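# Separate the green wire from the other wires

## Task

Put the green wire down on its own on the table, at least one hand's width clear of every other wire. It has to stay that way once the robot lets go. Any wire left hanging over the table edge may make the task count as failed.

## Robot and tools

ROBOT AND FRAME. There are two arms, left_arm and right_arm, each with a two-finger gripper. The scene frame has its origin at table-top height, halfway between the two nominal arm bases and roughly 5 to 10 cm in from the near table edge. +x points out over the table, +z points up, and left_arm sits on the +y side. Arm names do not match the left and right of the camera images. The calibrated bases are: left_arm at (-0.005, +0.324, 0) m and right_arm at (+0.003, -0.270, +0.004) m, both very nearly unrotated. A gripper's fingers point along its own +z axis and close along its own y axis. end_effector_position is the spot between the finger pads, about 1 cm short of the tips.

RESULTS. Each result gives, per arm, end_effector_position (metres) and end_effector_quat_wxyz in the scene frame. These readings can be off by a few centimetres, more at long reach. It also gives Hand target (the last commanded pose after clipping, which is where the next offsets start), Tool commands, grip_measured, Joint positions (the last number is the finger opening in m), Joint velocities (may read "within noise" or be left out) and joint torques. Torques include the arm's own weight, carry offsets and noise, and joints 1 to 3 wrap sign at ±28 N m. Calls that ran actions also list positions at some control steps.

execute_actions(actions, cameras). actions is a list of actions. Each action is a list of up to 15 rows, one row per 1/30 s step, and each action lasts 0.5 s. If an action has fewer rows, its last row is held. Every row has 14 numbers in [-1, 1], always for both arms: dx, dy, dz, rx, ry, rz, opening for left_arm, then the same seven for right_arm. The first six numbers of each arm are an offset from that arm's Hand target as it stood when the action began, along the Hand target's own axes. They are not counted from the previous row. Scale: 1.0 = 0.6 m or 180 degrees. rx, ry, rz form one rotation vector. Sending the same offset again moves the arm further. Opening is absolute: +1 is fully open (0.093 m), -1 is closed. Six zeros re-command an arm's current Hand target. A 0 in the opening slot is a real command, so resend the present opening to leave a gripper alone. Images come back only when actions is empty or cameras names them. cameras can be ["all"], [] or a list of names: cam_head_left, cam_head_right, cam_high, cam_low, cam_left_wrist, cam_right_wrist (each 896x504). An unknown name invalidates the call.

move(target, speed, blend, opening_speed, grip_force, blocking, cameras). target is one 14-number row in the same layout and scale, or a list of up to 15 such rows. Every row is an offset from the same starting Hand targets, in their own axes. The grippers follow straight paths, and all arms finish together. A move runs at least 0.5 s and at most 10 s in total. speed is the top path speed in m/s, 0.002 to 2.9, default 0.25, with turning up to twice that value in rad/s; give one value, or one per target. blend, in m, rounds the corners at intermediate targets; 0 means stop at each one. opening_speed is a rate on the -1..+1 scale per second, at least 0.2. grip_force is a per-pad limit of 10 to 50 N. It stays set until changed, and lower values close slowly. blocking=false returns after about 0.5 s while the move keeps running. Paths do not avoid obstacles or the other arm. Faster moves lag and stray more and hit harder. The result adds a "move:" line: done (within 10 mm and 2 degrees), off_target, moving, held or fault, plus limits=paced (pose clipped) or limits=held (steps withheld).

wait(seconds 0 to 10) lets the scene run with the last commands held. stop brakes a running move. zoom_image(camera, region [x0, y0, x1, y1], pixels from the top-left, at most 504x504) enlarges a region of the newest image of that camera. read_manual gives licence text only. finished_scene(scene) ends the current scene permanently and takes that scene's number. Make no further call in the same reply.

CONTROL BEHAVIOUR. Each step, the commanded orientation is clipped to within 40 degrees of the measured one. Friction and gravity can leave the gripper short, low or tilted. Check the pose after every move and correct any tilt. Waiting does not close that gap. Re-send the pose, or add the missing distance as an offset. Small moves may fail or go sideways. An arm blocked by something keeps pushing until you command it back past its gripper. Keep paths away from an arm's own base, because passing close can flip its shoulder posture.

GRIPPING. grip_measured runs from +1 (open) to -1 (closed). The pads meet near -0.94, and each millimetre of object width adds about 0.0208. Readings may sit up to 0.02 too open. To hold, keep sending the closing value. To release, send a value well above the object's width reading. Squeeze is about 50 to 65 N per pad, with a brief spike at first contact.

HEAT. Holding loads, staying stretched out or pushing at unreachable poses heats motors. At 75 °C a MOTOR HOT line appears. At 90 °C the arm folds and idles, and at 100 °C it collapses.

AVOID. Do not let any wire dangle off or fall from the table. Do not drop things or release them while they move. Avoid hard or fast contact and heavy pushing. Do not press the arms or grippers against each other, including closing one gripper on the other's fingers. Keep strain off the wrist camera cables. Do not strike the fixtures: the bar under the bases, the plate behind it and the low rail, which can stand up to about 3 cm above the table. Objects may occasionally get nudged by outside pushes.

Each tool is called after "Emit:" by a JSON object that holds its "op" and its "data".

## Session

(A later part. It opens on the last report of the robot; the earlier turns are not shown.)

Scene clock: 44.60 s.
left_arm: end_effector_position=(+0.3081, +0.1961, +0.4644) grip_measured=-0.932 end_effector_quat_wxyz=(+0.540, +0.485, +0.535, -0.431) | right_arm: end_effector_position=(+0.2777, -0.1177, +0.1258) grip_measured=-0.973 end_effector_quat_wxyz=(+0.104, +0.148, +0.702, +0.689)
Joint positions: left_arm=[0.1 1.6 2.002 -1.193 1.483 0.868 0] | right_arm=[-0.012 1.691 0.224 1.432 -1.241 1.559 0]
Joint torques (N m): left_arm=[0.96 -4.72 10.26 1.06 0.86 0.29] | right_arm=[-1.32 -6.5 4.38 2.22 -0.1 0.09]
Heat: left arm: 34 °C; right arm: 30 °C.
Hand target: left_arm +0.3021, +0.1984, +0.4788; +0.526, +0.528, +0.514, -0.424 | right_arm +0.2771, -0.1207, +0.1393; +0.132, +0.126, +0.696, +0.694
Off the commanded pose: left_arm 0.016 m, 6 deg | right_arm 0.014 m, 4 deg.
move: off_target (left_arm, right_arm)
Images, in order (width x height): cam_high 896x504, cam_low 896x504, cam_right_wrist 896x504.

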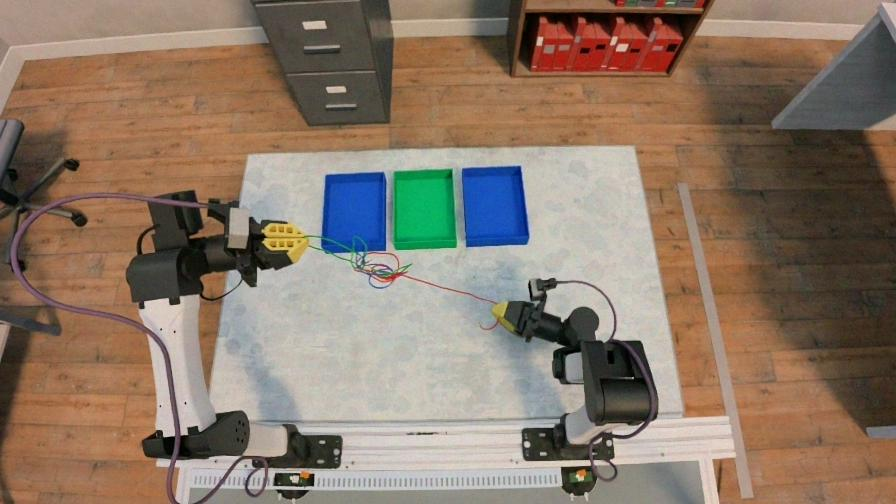

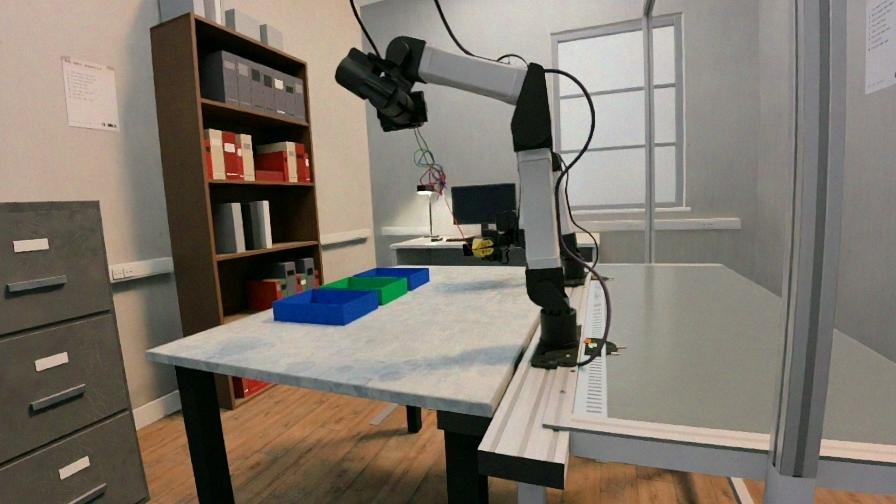

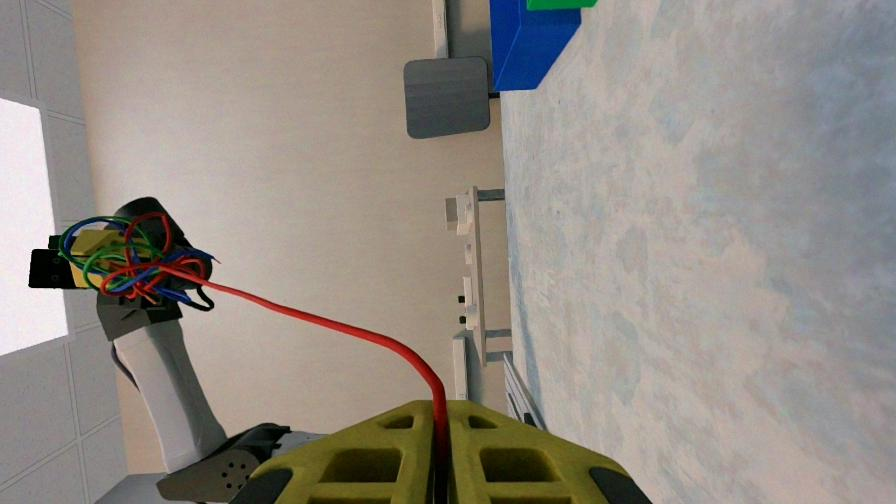

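Emit:
{"op": "move", "data": {"target": [0,0,0,0,0,0,-0.9375,-0.17,-0.0167,-0.2575,0,-0.139,0,-1], "cameras": ["cam_high","cam_low","cam_right_wrist","cam_left_wrist"], "speed": 0.1}}

Emit:
{"op": "zoom_image", "data": {"camera": "cam_high", "region": [240, 180, 600, 360]}}

Emit:
{"op": "zoom_image", "data": {"camera": "cam_right_wrist", "region": [0, 100, 440, 454]}}

Scene clock: 49.17 s.
left_arm: end_effector_position=(+0.3077, +0.1963, +0.4649) grip_measured=-0.932 end_effector_quat_wxyz=(+0.541, +0.485, +0.534, -0.432) | right_arm: end_effector_position=(+0.3153, -0.2982, +0.1222) grip_measured=-0.973 end_effector_quat_wxyz=(+0.251, +0.305, +0.650, +0.649)
Joint positions: left_arm=[0.101 1.6 2.002 -1.194 1.487 0.869 0] | right_arm=[-0.647 1.806 0.319 1.484 -1.427 1.612 0]
Joint torques (N m): left_arm=[0.87 -5.31 8.99 1.24 0.8 0.2] | right_arm=[-0.92 -3.82 6.19 2.37 -0.13 0.06]
Heat: left arm: 34 °C; right arm: 30 °C.
Hand target: left_arm +0.3019, +0.1979, +0.4784; +0.557, +0.498, +0.514, -0.422 (not the last commanded pose) | right_arm +0.3171, -0.3015, +0.1304; +0.279, +0.273, +0.651, +0.651
Off the commanded pose: left_arm 0.015 m, 6 deg | right_arm 0.009 m, 5 deg.
joint sent to its limit (right arm) — joint 4 (wrist pitch), upper limit. The joint targets still meet the commanded pose.
move: off_target (left_arm, right_arm)
Images, in order (width x height): cam_high 896x504, cam_low 896x504, cam_left_wrist 896x504, cam_right_wrist 896x504.

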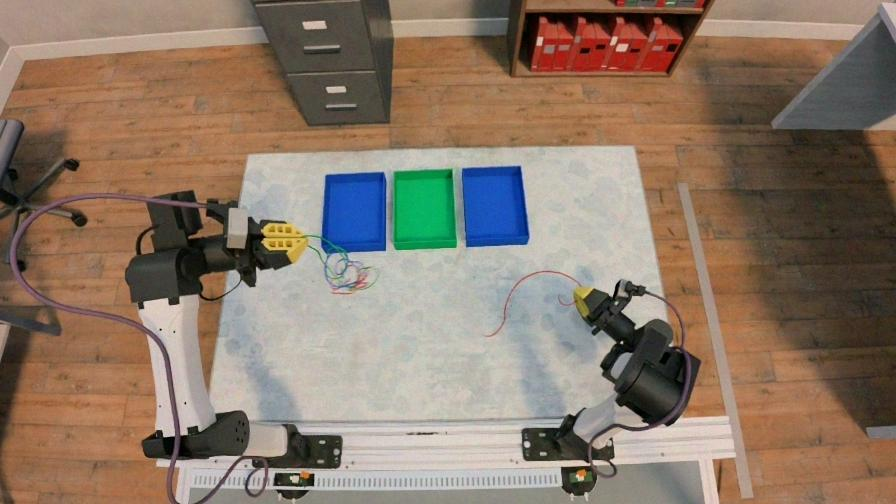

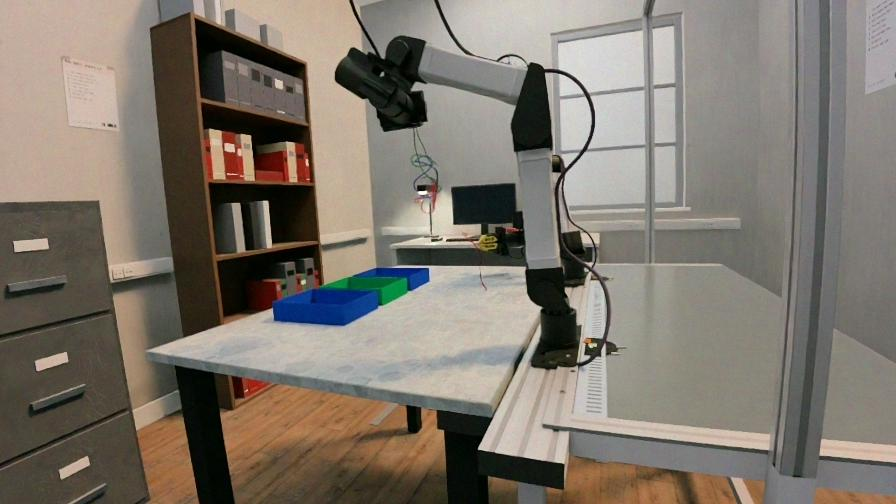

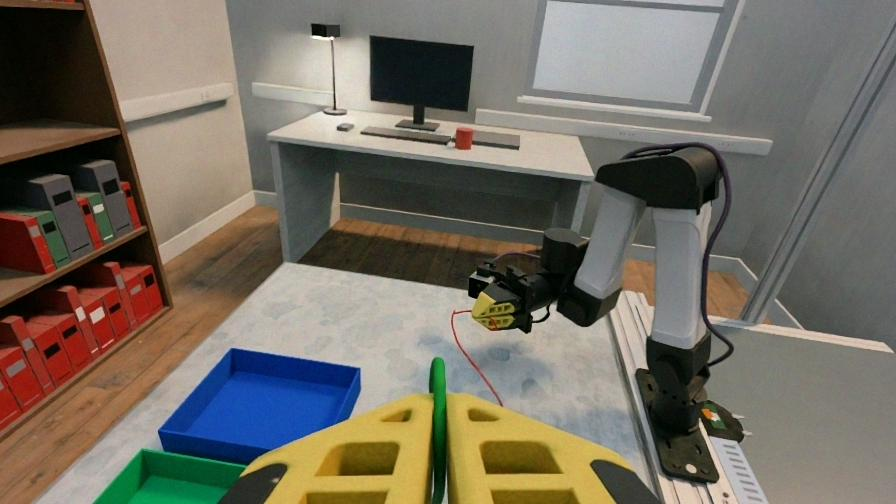

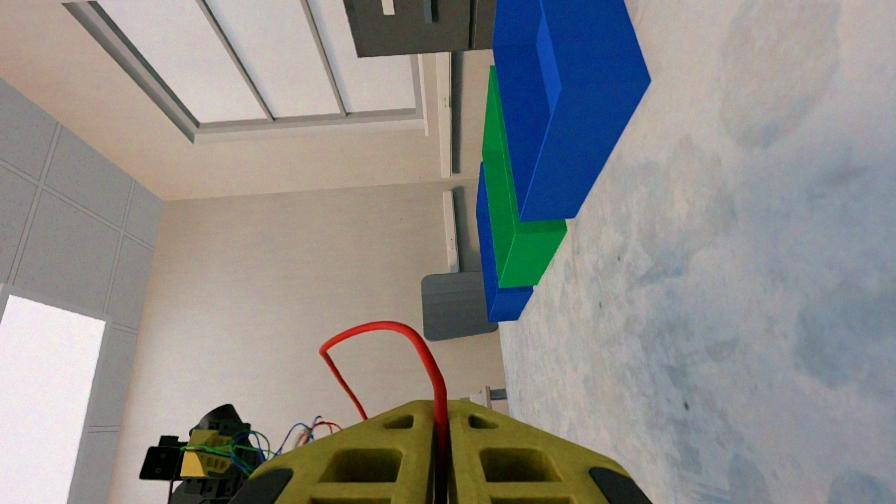

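Scaled by 1.400 from the camera's 896x504 image, which has a finer 1280x720 frame.

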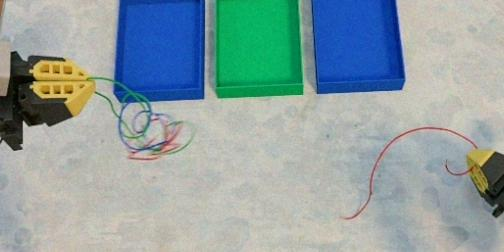

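Scaled by 1.145 from the camera's 896x504 image, which has a finer 1280x720 frame.

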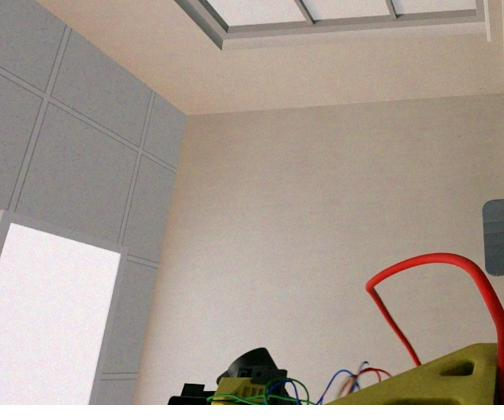

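Emit:
{"op": "move", "data": {"target": [[0.285,-0.081,0.304,0,0,0,-0.9375,0,-0.14,0.03,0.222,0,0,-1],[0.285,-0.081,0.304,0,0,0,-0.9375,0,-0.14,0.03,0.222,0,0,-0.55],[0.285,-0.081,0.304,0,0,0,-0.9375,0,0.03,-0.12,0.222,0,0,-0.55]], "cameras": ["cam_high","cam_low","cam_right_wrist"], "speed": 0.15}}

Emit:
{"op": "zoom_image", "data": {"camera": "cam_high", "region": [340, 220, 660, 380]}}

Emit:
{"op": "zoom_image", "data": {"camera": "cam_low", "region": [380, 130, 540, 290]}}

Scene clock: 58.63 s.
left_arm: end_effector_position=(+0.3044, +0.0202, +0.2953) grip_measured=-0.932 end_effector_quat_wxyz=(+0.549, +0.497, +0.523, -0.421) | right_arm: end_effector_position=(+0.2619, -0.3475, +0.1390) grip_measured=-0.552 end_effector_quat_wxyz=(+0.155, +0.361, +0.834, +0.388)
Joint positions: left_arm=[-0.476 1.485 0.979 0.405 0.934 0.203 0] | right_arm=[-0.8 1.437 0.996 -1.138 -0.893 -0.015 0.019]
Joint torques (N m): left_arm=[-0.57 -5.05 7.15 2.21 0.06 -0.01] | right_arm=[-0.91 -4.36 10.29 0.12 -0.7 -0.18]
Heat: left arm: 34 °C; right arm: 30 °C.
Hand target: left_arm +0.3020, +0.0175, +0.2986; +0.557, +0.498, +0.514, -0.422 | right_arm +0.2651, -0.3514, +0.1481; +0.169, +0.352, +0.834, +0.389
Off the commanded pose: left_arm 0.005 m, 1 deg | right_arm 0.011 m, 2 deg.
move: off_target (right_arm)
Images, in order (width x height): cam_high 896x504, cam_low 896x504, cam_right_wrist 896x504.

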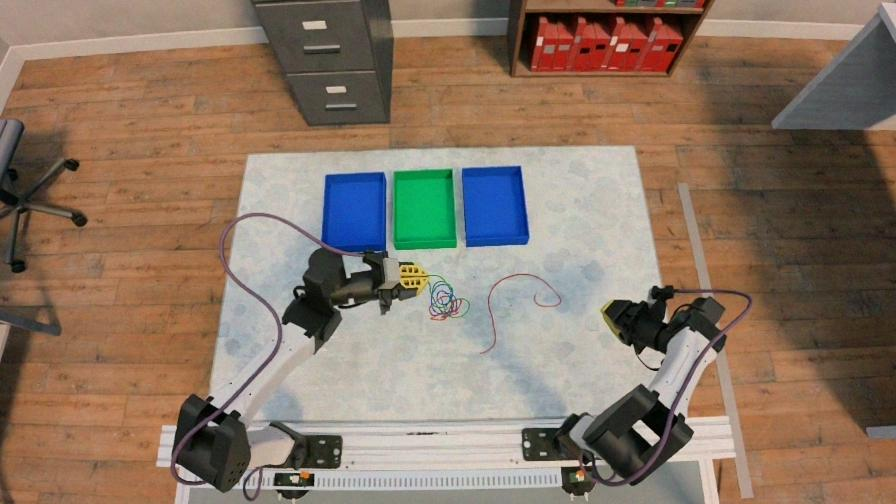

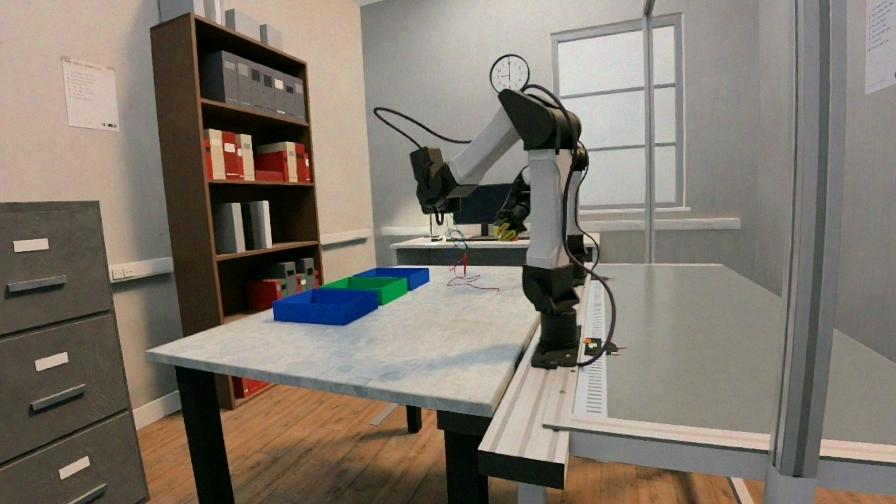

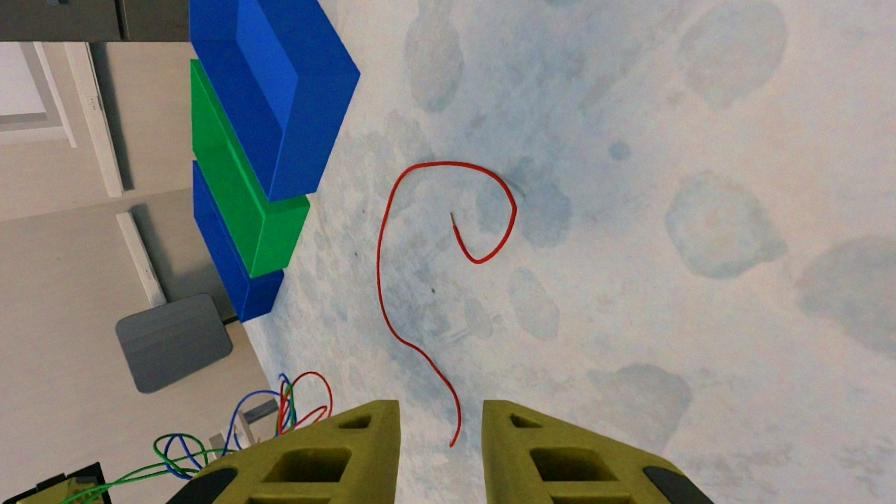

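Scaled by 1.575 from the camera's 896x504 image, which has a finer 1280x720 frame.

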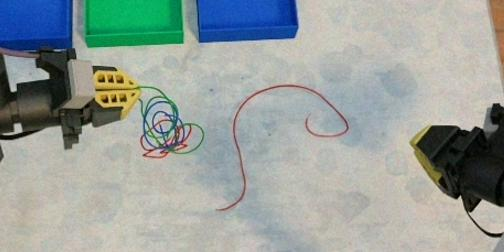

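Scaled by 3.150 from the camera's 896x504 image, which has a finer 1280x720 frame.

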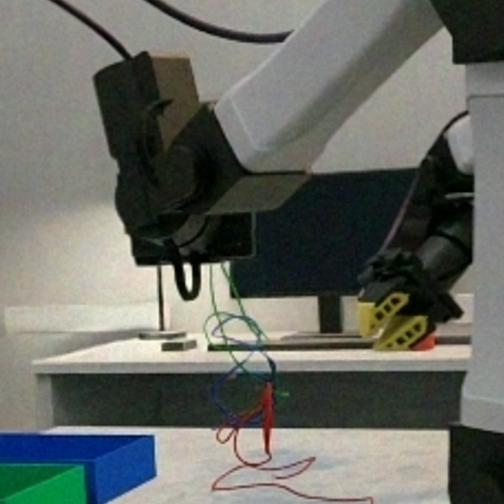

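Emit:
{"op": "move", "data": {"target": [-0.083,0.01,-0.002,0,0,0,-0.9375,0.265,0.2035,0.2094,-0.2183,0.1328,-0.0484,-0.2], "cameras": ["cam_high","cam_right_wrist"], "speed": 0.2}}

Emit:
{"op": "zoom_image", "data": {"camera": "cam_right_wrist", "region": [100, 150, 600, 504]}}

Scene clock: 65.97 s.
left_arm: end_effector_position=(+0.3067, +0.0199, +0.3144) grip_measured=-0.932 end_effector_quat_wxyz=(+0.529, +0.492, +0.544, -0.427) | right_arm: end_effector_position=(+0.2802, -0.1171, +0.1578) grip_measured=-0.202 end_effector_quat_wxyz=(+0.123, +0.134, +0.700, +0.691)
Joint positions: left_arm=[-0.476 1.473 1.086 0.229 0.931 0.2 0] | right_arm=[-0.007 1.495 0.257 1.244 -1.229 1.554 0.036]
Joint torques (N m): left_arm=[-0.79 -7.36 12.55 1.95 0.1 0] | right_arm=[0.2 -2.84 5.89 2.1 0.05 0.07]
Heat: left arm: 36 °C; right arm: 30 °C.
Hand target: left_arm +0.3018, +0.0176, +0.3487; +0.557, +0.498, +0.514, -0.422 | right_arm +0.2803, -0.1156, +0.1603; +0.132, +0.126, +0.696, +0.694
Off the commanded pose: left_arm 0.035 m, 5 deg | right_arm 0.003 m, 1 deg.
move: off_target (left_arm)
Images, in order (width x height): cam_high 896x504, cam_right_wrist 896x504.

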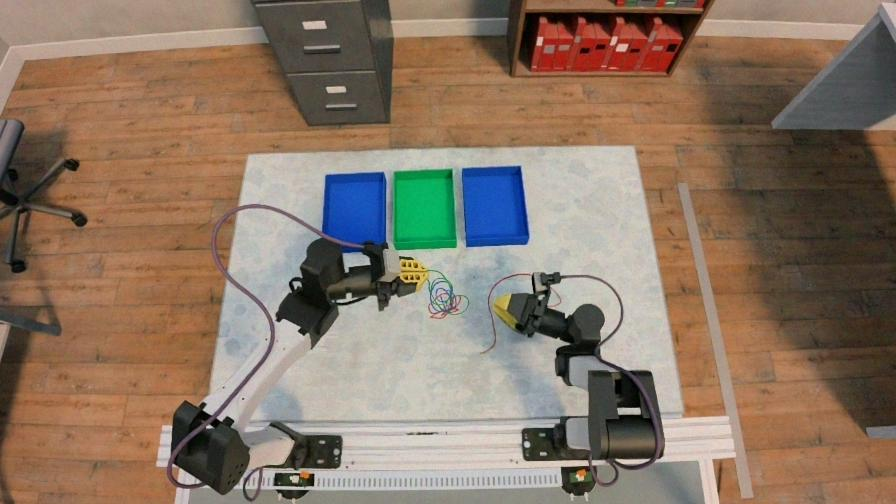

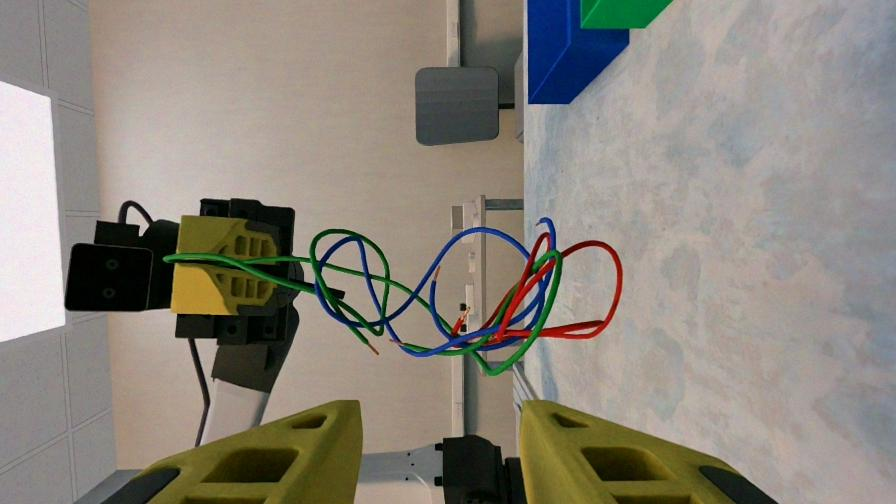

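Scaled by 1.008 from the camera's 896x504 image, which has a finer 1280x720 frame.

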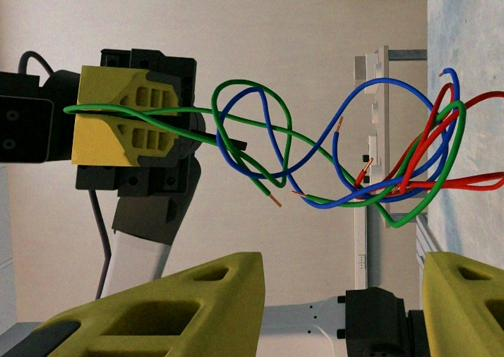

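Emit:
{"op": "move", "data": {"target": [-0.1,0.012,-0.0024,0,0,0,-0.9375,0,0,0.0,0,0,0,-0.2], "cameras": ["cam_right_wrist"], "speed": 0.15}}

Scene clock: 68.47 s.
left_arm: end_effector_position=(+0.3059, +0.0202, +0.3862) grip_measured=-0.932 end_effector_quat_wxyz=(+0.538, +0.492, +0.536, -0.426) | right_arm: end_effector_position=(+0.2803, -0.1171, +0.1587) grip_measured=-0.202 end_effector_quat_wxyz=(+0.125, +0.133, +0.699, +0.691)
Joint positions: left_arm=[-0.482 1.463 1.343 -0.009 0.926 0.192 0] | right_arm=[-0.007 1.495 0.257 1.251 -1.228 1.557 0.036]
Joint torques (N m): left_arm=[-0.73 -5.55 12.08 1.96 0.08 0.08] | right_arm=[0.14 -2.43 5.86 2.09 0.06 0.09]
Heat: left arm: 36 °C; right arm: 30 °C.
Hand target: left_arm +0.3016, +0.0176, +0.4092; +0.557, +0.498, +0.514, -0.422 | right_arm +0.2803, -0.1156, +0.1602; +0.132, +0.126, +0.696, +0.694
Off the commanded pose: left_arm 0.023 m, 3 deg | right_arm 0.002 m, 1 deg.
move: off_target (left_arm)
Images, in order (width x height): cam_right_wrist 896x504.

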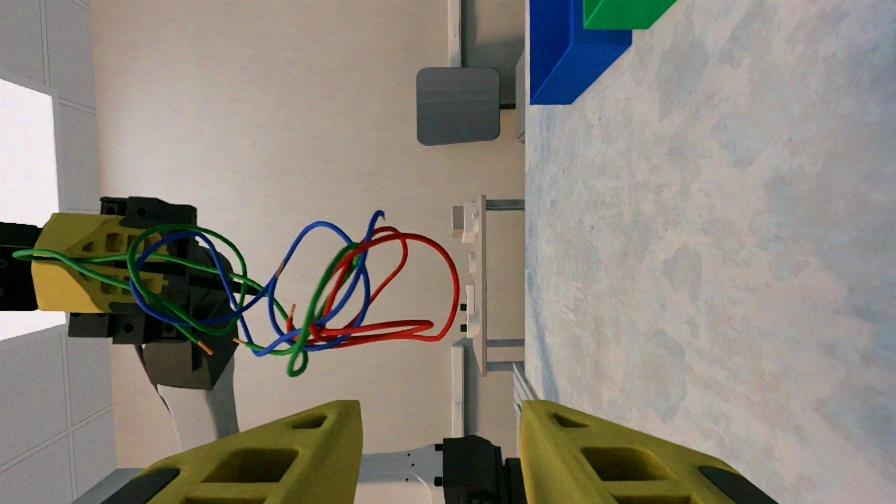

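Emit:
{"op": "move", "data": {"target": [0,0,0,0,0,0,-0.9375,0,0,0.125,0,0,0,-0.2], "cameras": ["cam_right_wrist","cam_high"], "speed": 0.12}}

Emit:
{"op": "zoom_image", "data": {"camera": "cam_high", "region": [380, 220, 540, 340]}}

Scene clock: 71.50 s.
left_arm: end_effector_position=(+0.3059, +0.0202, +0.3861) grip_measured=-0.932 end_effector_quat_wxyz=(+0.537, +0.492, +0.536, -0.426) | right_arm: end_effector_position=(+0.3016, -0.0484, +0.1541) grip_measured=-0.202 end_effector_quat_wxyz=(+0.118, +0.137, +0.700, +0.691)
Joint positions: left_arm=[-0.482 1.463 1.343 -0.009 0.926 0.192 0] | right_arm=[0.283 1.622 0.37 1.251 -0.942 1.557 0.036]
Joint torques (N m): left_arm=[-0.72 -5.56 12.07 1.95 0.08 0.08] | right_arm=[0.08 -3.75 8.39 1.98 0.11 -0.1]
Heat: left arm: 37 °C; right arm: 30 °C.
Hand target: left_arm +0.3016, +0.0176, +0.4092; +0.557, +0.498, +0.513, -0.422 | right_arm +0.3073, -0.0456, +0.1601; +0.132, +0.126, +0.696, +0.694
Off the commanded pose: left_arm 0.024 m, 4 deg | right_arm 0.009 m, 2 deg.
move: off_target (left_arm)
Images, in order (width x height): cam_high 896x504, cam_right_wrist 896x504.

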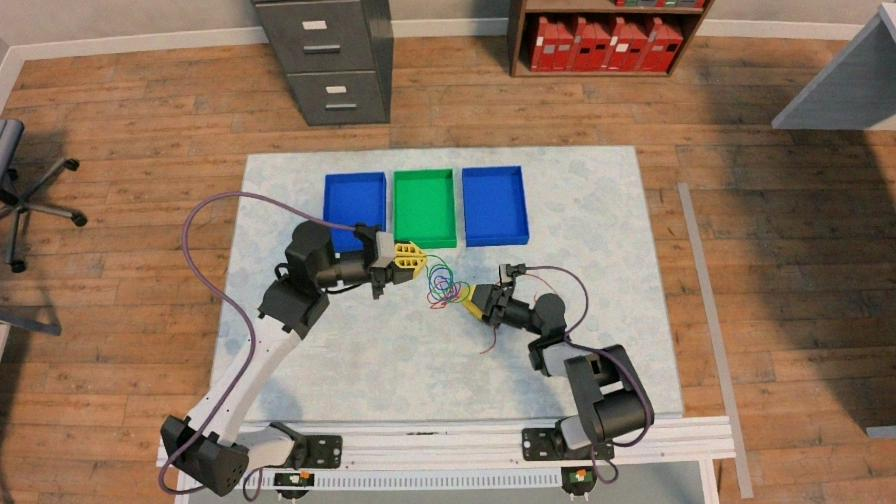

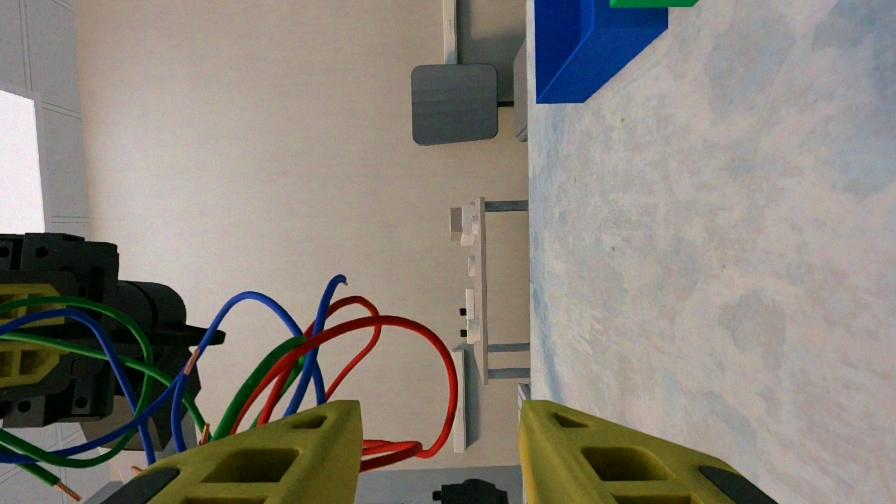

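Scaled by 3.150 from the camera's 896x504 image, which has a finer 1280x720 frame.

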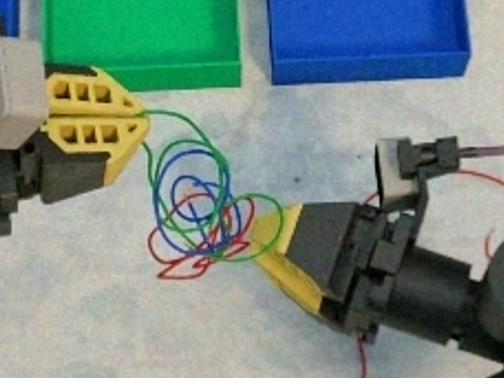

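Emit:
{"op": "move", "data": {"target": [[0,0,0,0,0,0,-0.9375,0,0,0.025,0,0,0,-0.2],[0,0,0,0,0,0,-0.9375,0,0,0.025,0,0,0,-1]], "cameras": ["cam_right_wrist","cam_high"], "speed": 0.1}}

Scene clock: 74.00 s.
left_arm: end_effector_position=(+0.3059, +0.0202, +0.3861) grip_measured=-0.932 end_effector_quat_wxyz=(+0.537, +0.492, +0.536, -0.426) | right_arm: end_effector_position=(+0.3074, -0.0350, +0.1553) grip_measured=-0.977 end_effector_quat_wxyz=(+0.121, +0.135, +0.699, +0.692)
Joint positions: left_arm=[-0.482 1.463 1.343 -0.009 0.926 0.192 0] | right_arm=[0.329 1.652 0.406 1.251 -0.895 1.557 0]
Joint torques (N m): left_arm=[-0.72 -5.56 12.07 1.95 0.09 0.08] | right_arm=[0.24 -4.01 8.49 1.9 0.09 -0.14]
Heat: left arm: 38 °C; right arm: 30 °C.
Hand target: left_arm +0.3016, +0.0176, +0.4092; +0.557, +0.498, +0.513, -0.422 | right_arm +0.3126, -0.0316, +0.1600; +0.132, +0.126, +0.696, +0.694
Off the commanded pose: left_arm 0.024 m, 4 deg | right_arm 0.008 m, 2 deg.
move: off_target (left_arm)
Images, in order (width x height): cam_high 896x504, cam_right_wrist 896x504.

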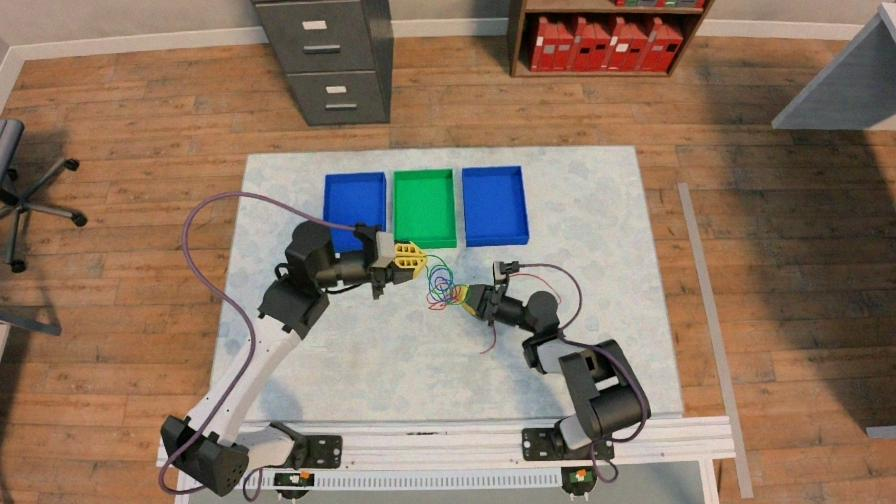

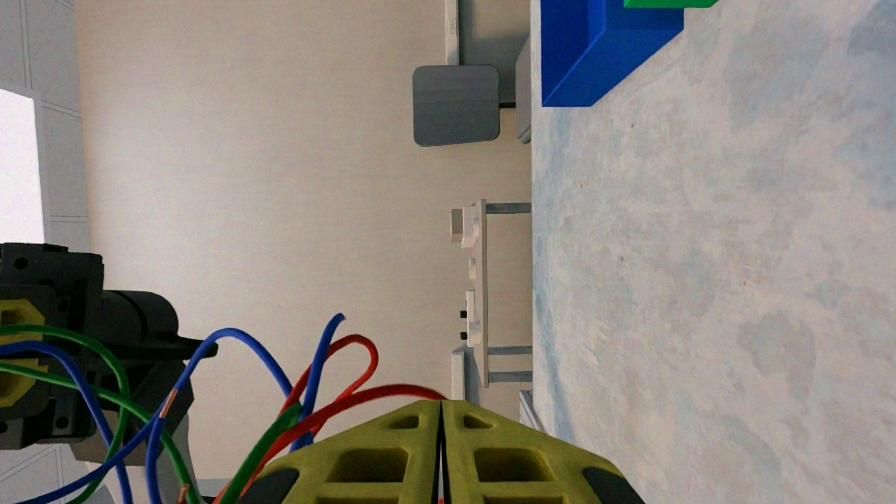

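Emit:
{"op": "move", "data": {"target": [-0.0717,0.0495,-0.265,0,0,0,-0.9375,-0.149,-0.05,-0.4247,0,-0.139,0,-1], "cameras": ["cam_right_wrist","cam_high"], "speed": 0.1}}

Emit:
{"op": "zoom_image", "data": {"camera": "cam_high", "region": [240, 180, 600, 360]}}

Scene clock: 81.70 s.
left_arm: end_effector_position=(+0.3062, +0.1755, +0.4437) grip_measured=-0.932 end_effector_quat_wxyz=(+0.545, +0.479, +0.534, -0.435) | right_arm: end_effector_position=(+0.3031, -0.2986, +0.1234) grip_measured=-0.977 end_effector_quat_wxyz=(+0.252, +0.305, +0.650, +0.648)
Joint positions: left_arm=[0.029 1.408 1.584 -0.504 1.425 0.398 0] | right_arm=[-0.681 1.775 0.281 1.484 -1.459 1.604 0]
Joint torques (N m): left_arm=[0.79 -3.92 11.47 1.47 0.52 0.3] | right_arm=[-0.96 -3.7 6.22 2.34 -0.17 0.09]
Heat: left arm: 39 °C; right arm: 30 °C.
Hand target: left_arm +0.3015, +0.1772, +0.4592; +0.557, +0.498, +0.513, -0.422 | right_arm +0.3047, -0.3016, +0.1312; +0.280, +0.273, +0.651, +0.650
Off the commanded pose: left_arm 0.016 m, 4 deg | right_arm 0.009 m, 5 deg.
move: off_target (left_arm, right_arm)
Images, in order (width x height): cam_high 896x504, cam_right_wrist 896x504.

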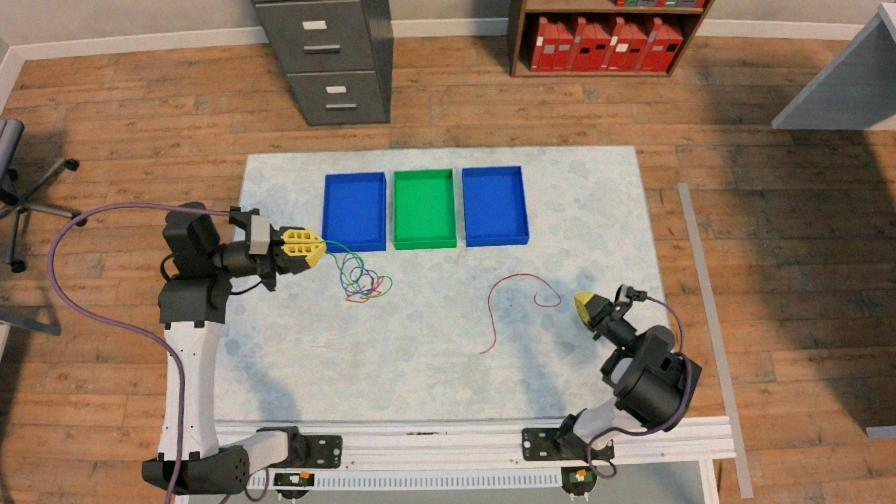

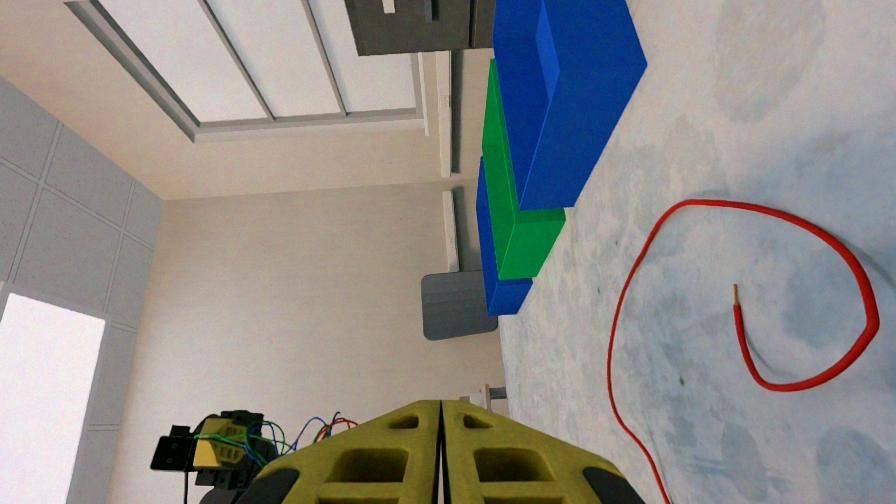

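Scaled by 1.400 from the camera's 896x504 image, which has a finer 1280x720 frame.

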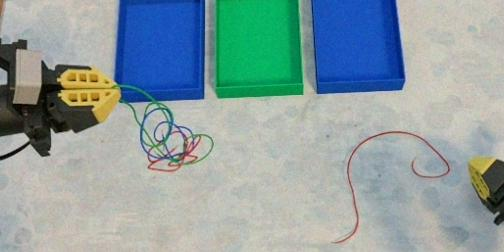

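Emit:
{"op": "move", "data": {"target": [0.0717,-0.0495,0.265,0,0,0,-0.9375,0.2767,0.04,0.1725,0,0.139,0,-0.1], "cameras": ["cam_right_wrist","cam_high"], "speed": 0.2}}

Scene clock: 87.53 s.
left_arm: end_effector_position=(+0.3034, +0.0196, +0.4046) grip_measured=-0.932 end_effector_quat_wxyz=(+0.548, +0.498, +0.523, -0.421) | right_arm: end_effector_position=(+0.2608, -0.1116, +0.1417) grip_measured=-0.102 end_effector_quat_wxyz=(+0.105, +0.153, +0.698, +0.692)
Joint positions: left_arm=[-0.487 1.464 1.399 -0.038 0.926 0.203 0] | right_arm=[0.02 1.53 0.164 1.359 -1.201 1.593 0.04]
Joint torques (N m): left_arm=[-0.39 -5.22 7.32 2.19 0.08 -0.02] | right_arm=[0.08 -5.79 7.21 1.74 0.08 -0.24]
Heat: left arm: 39 °C; right arm: 31 °C.
Hand target: left_arm +0.3017, +0.0176, +0.4090; +0.557, +0.498, +0.514, -0.422 | right_arm +0.2640, -0.1103, +0.1541; +0.132, +0.126, +0.696, +0.694
Off the commanded pose: left_arm 0.005 m, 2 deg | right_arm 0.013 m, 4 deg.
move: off_target (right_arm)
Images, in order (width x height): cam_high 896x504, cam_right_wrist 896x504.

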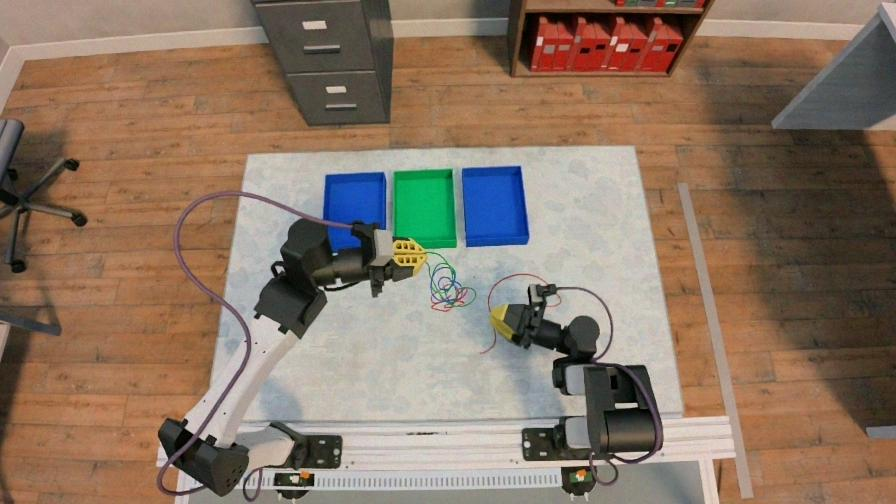

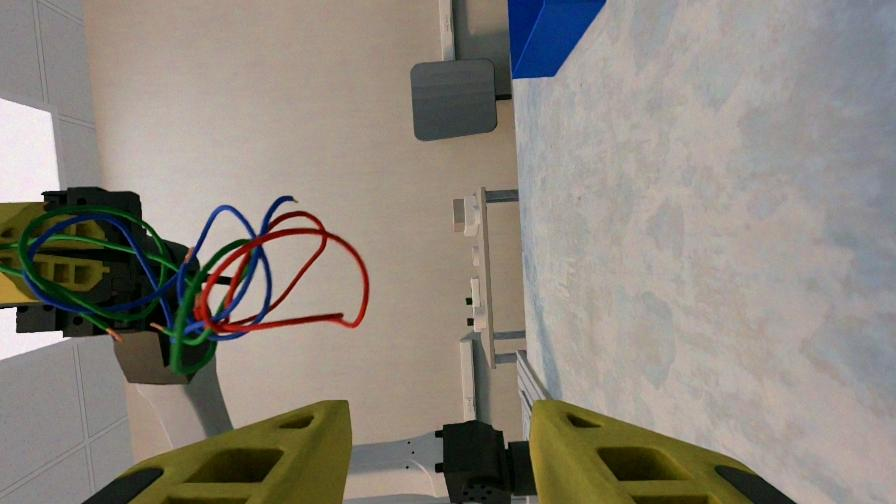

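Emit:
{"op": "move", "data": {"target": [[0,0,0,0,0,0,-0.9375,0.01,0.058,0,0,0,0,-0.1],[0,0,0,0,0,0,-0.9375,0.01,0.058,0.13,0,0,0,-0.1]], "cameras": ["cam_right_wrist","cam_high"], "speed": 0.15, "blend": [0.01,0]}}

Scene clock: 90.23 s.
left_arm: end_effector_position=(+0.3035, +0.0196, +0.4047) grip_measured=-0.932 end_effector_quat_wxyz=(+0.549, +0.498, +0.523, -0.421) | right_arm: end_effector_position=(+0.2802, -0.0385, +0.1809) grip_measured=-0.102 end_effector_quat_wxyz=(+0.115, +0.140, +0.700, +0.691)
Joint positions: left_arm=[-0.487 1.464 1.399 -0.038 0.925 0.203 0] | right_arm=[0.352 1.408 0.345 1.062 -0.873 1.567 0.04]
Joint torques (N m): left_arm=[-0.39 -5.2 7.32 2.2 0.07 -0.02] | right_arm=[0.13 -3.07 9.69 1.9 0.08 -0.23]
Heat: left arm: 39 °C; right arm: 31 °C.
Hand target: left_arm +0.3017, +0.0176, +0.4090; +0.557, +0.498, +0.514, -0.422 | right_arm +0.2861, -0.0351, +0.1885; +0.132, +0.126, +0.696, +0.694
Off the commanded pose: left_arm 0.005 m, 1 deg | right_arm 0.010 m, 3 deg.
move: off_target (right_arm)
Images, in order (width x height): cam_high 896x504, cam_right_wrist 896x504.

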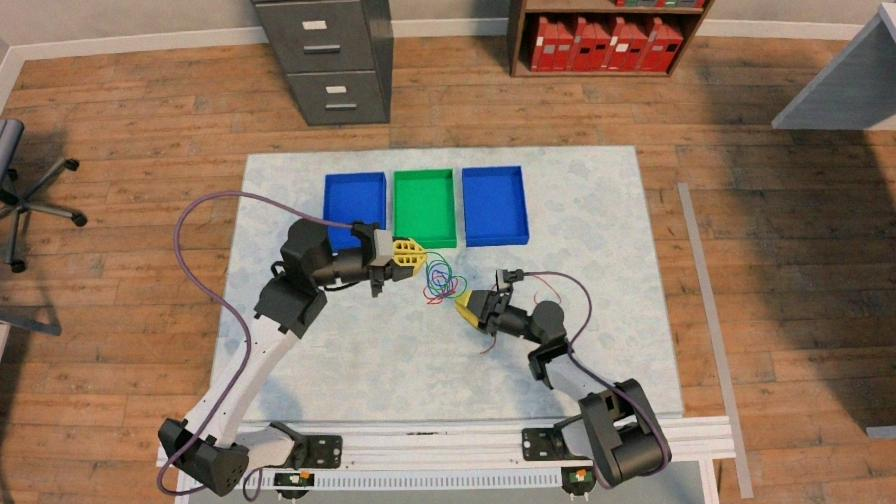

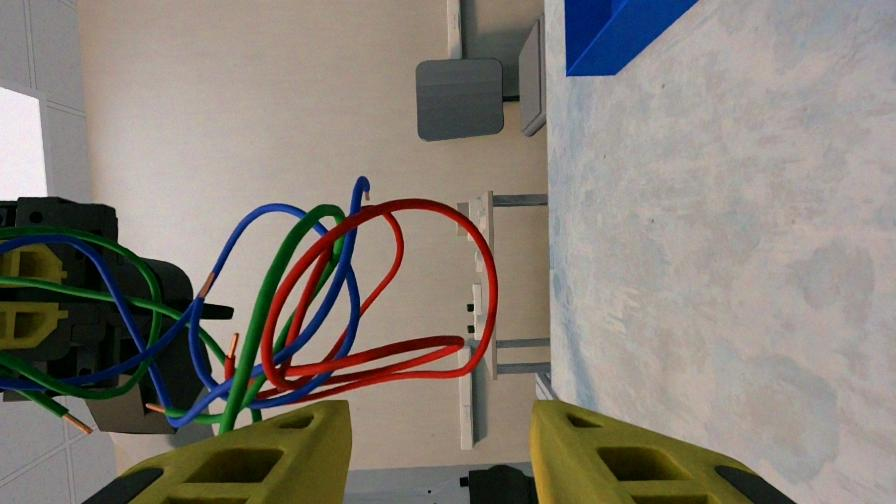

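Emit:
{"op": "move", "data": {"target": [[0,0,0,0,0,0,-0.9375,0.0,-0.0133,0.02,0,0,0,-0.1],[0,0,0,0,0,0,-0.9375,0.0,-0.0133,0.1,0,0,0,-0.1]], "cameras": ["cam_right_wrist","cam_high"], "speed": 0.12, "blend": [0.01,0]}}

Scene clock: 94.27 s.
left_arm: end_effector_position=(+0.3036, +0.0197, +0.4049) grip_measured=-0.932 end_effector_quat_wxyz=(+0.549, +0.498, +0.523, -0.421) | right_arm: end_effector_position=(+0.3016, +0.0163, +0.1671) grip_measured=-0.102 end_effector_quat_wxyz=(+0.106, +0.148, +0.708, +0.682)
Joint positions: left_arm=[-0.487 1.464 1.399 -0.036 0.925 0.203 0] | right_arm=[0.521 1.607 0.493 1.075 -0.706 1.561 0.04]
Joint torques (N m): left_arm=[-0.39 -5.2 7.32 2.19 0.07 -0.02] | right_arm=[0.13 -4.33 9.48 2.42 0.1 -0.23]
Heat: left arm: 39 °C; right arm: 31 °C.
Hand target: left_arm +0.3017, +0.0176, +0.4091; +0.557, +0.498, +0.514, -0.422 | right_arm +0.3077, +0.0208, +0.1805; +0.132, +0.126, +0.696, +0.694
Off the commanded pose: left_arm 0.005 m, 1 deg | right_arm 0.015 m, 4 deg.
move: off_target (right_arm); blend cut to 0.0074 m at target 1
Images, in order (width x height): cam_high 896x504, cam_right_wrist 896x504.

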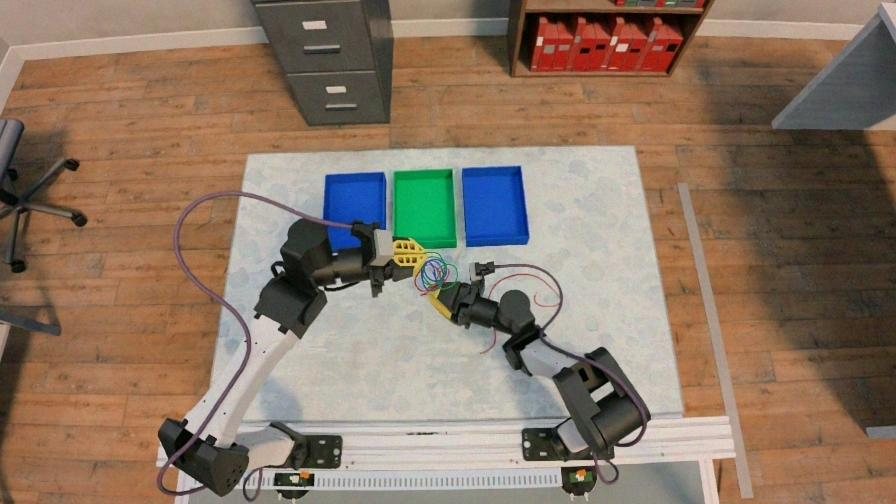

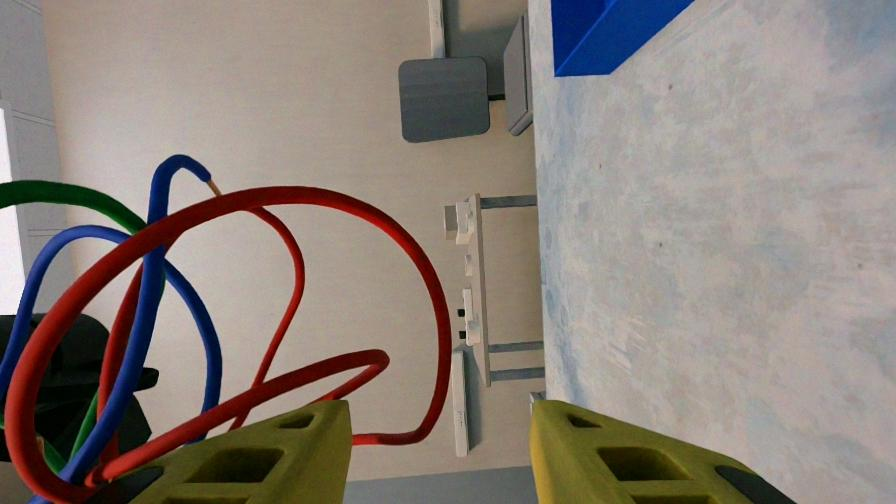

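Emit:
{"op": "move", "data": {"target": [0,0,0,0,0,0,-0.9375,0.018,0.0,0.02,0,0,0,-0.1], "cameras": ["cam_right_wrist"], "speed": 0.08}}

Scene clock: 97.50 s.
left_arm: end_effector_position=(+0.3036, +0.0197, +0.4049) grip_measured=-0.932 end_effector_quat_wxyz=(+0.549, +0.498, +0.523, -0.421) | right_arm: end_effector_position=(+0.2962, +0.0308, +0.1666) grip_measured=-0.102 end_effector_quat_wxyz=(+0.107, +0.147, +0.709, +0.681)
Joint positions: left_arm=[-0.487 1.464 1.399 -0.036 0.925 0.203 0] | right_arm=[0.578 1.618 0.503 1.076 -0.648 1.559 0.04]
Joint torques (N m): left_arm=[-0.38 -5.2 7.32 2.19 0.07 -0.02] | right_arm=[0.18 -4.36 9.55 2.41 0.11 -0.25]
Heat: left arm: 39 °C; right arm: 32 °C.
Hand target: left_arm +0.3017, +0.0176, +0.4090; +0.557, +0.498, +0.514, -0.422 | right_arm +0.3019, +0.0359, +0.1805; +0.132, +0.126, +0.696, +0.694
Off the commanded pose: left_arm 0.005 m, 1 deg | right_arm 0.016 m, 4 deg.
move: off_target (right_arm)
Images, in order (width x height): cam_right_wrist 896x504.

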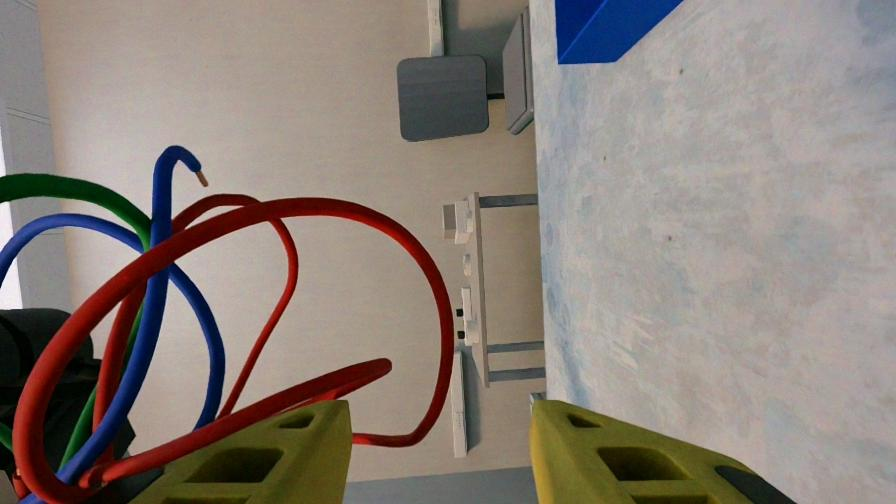

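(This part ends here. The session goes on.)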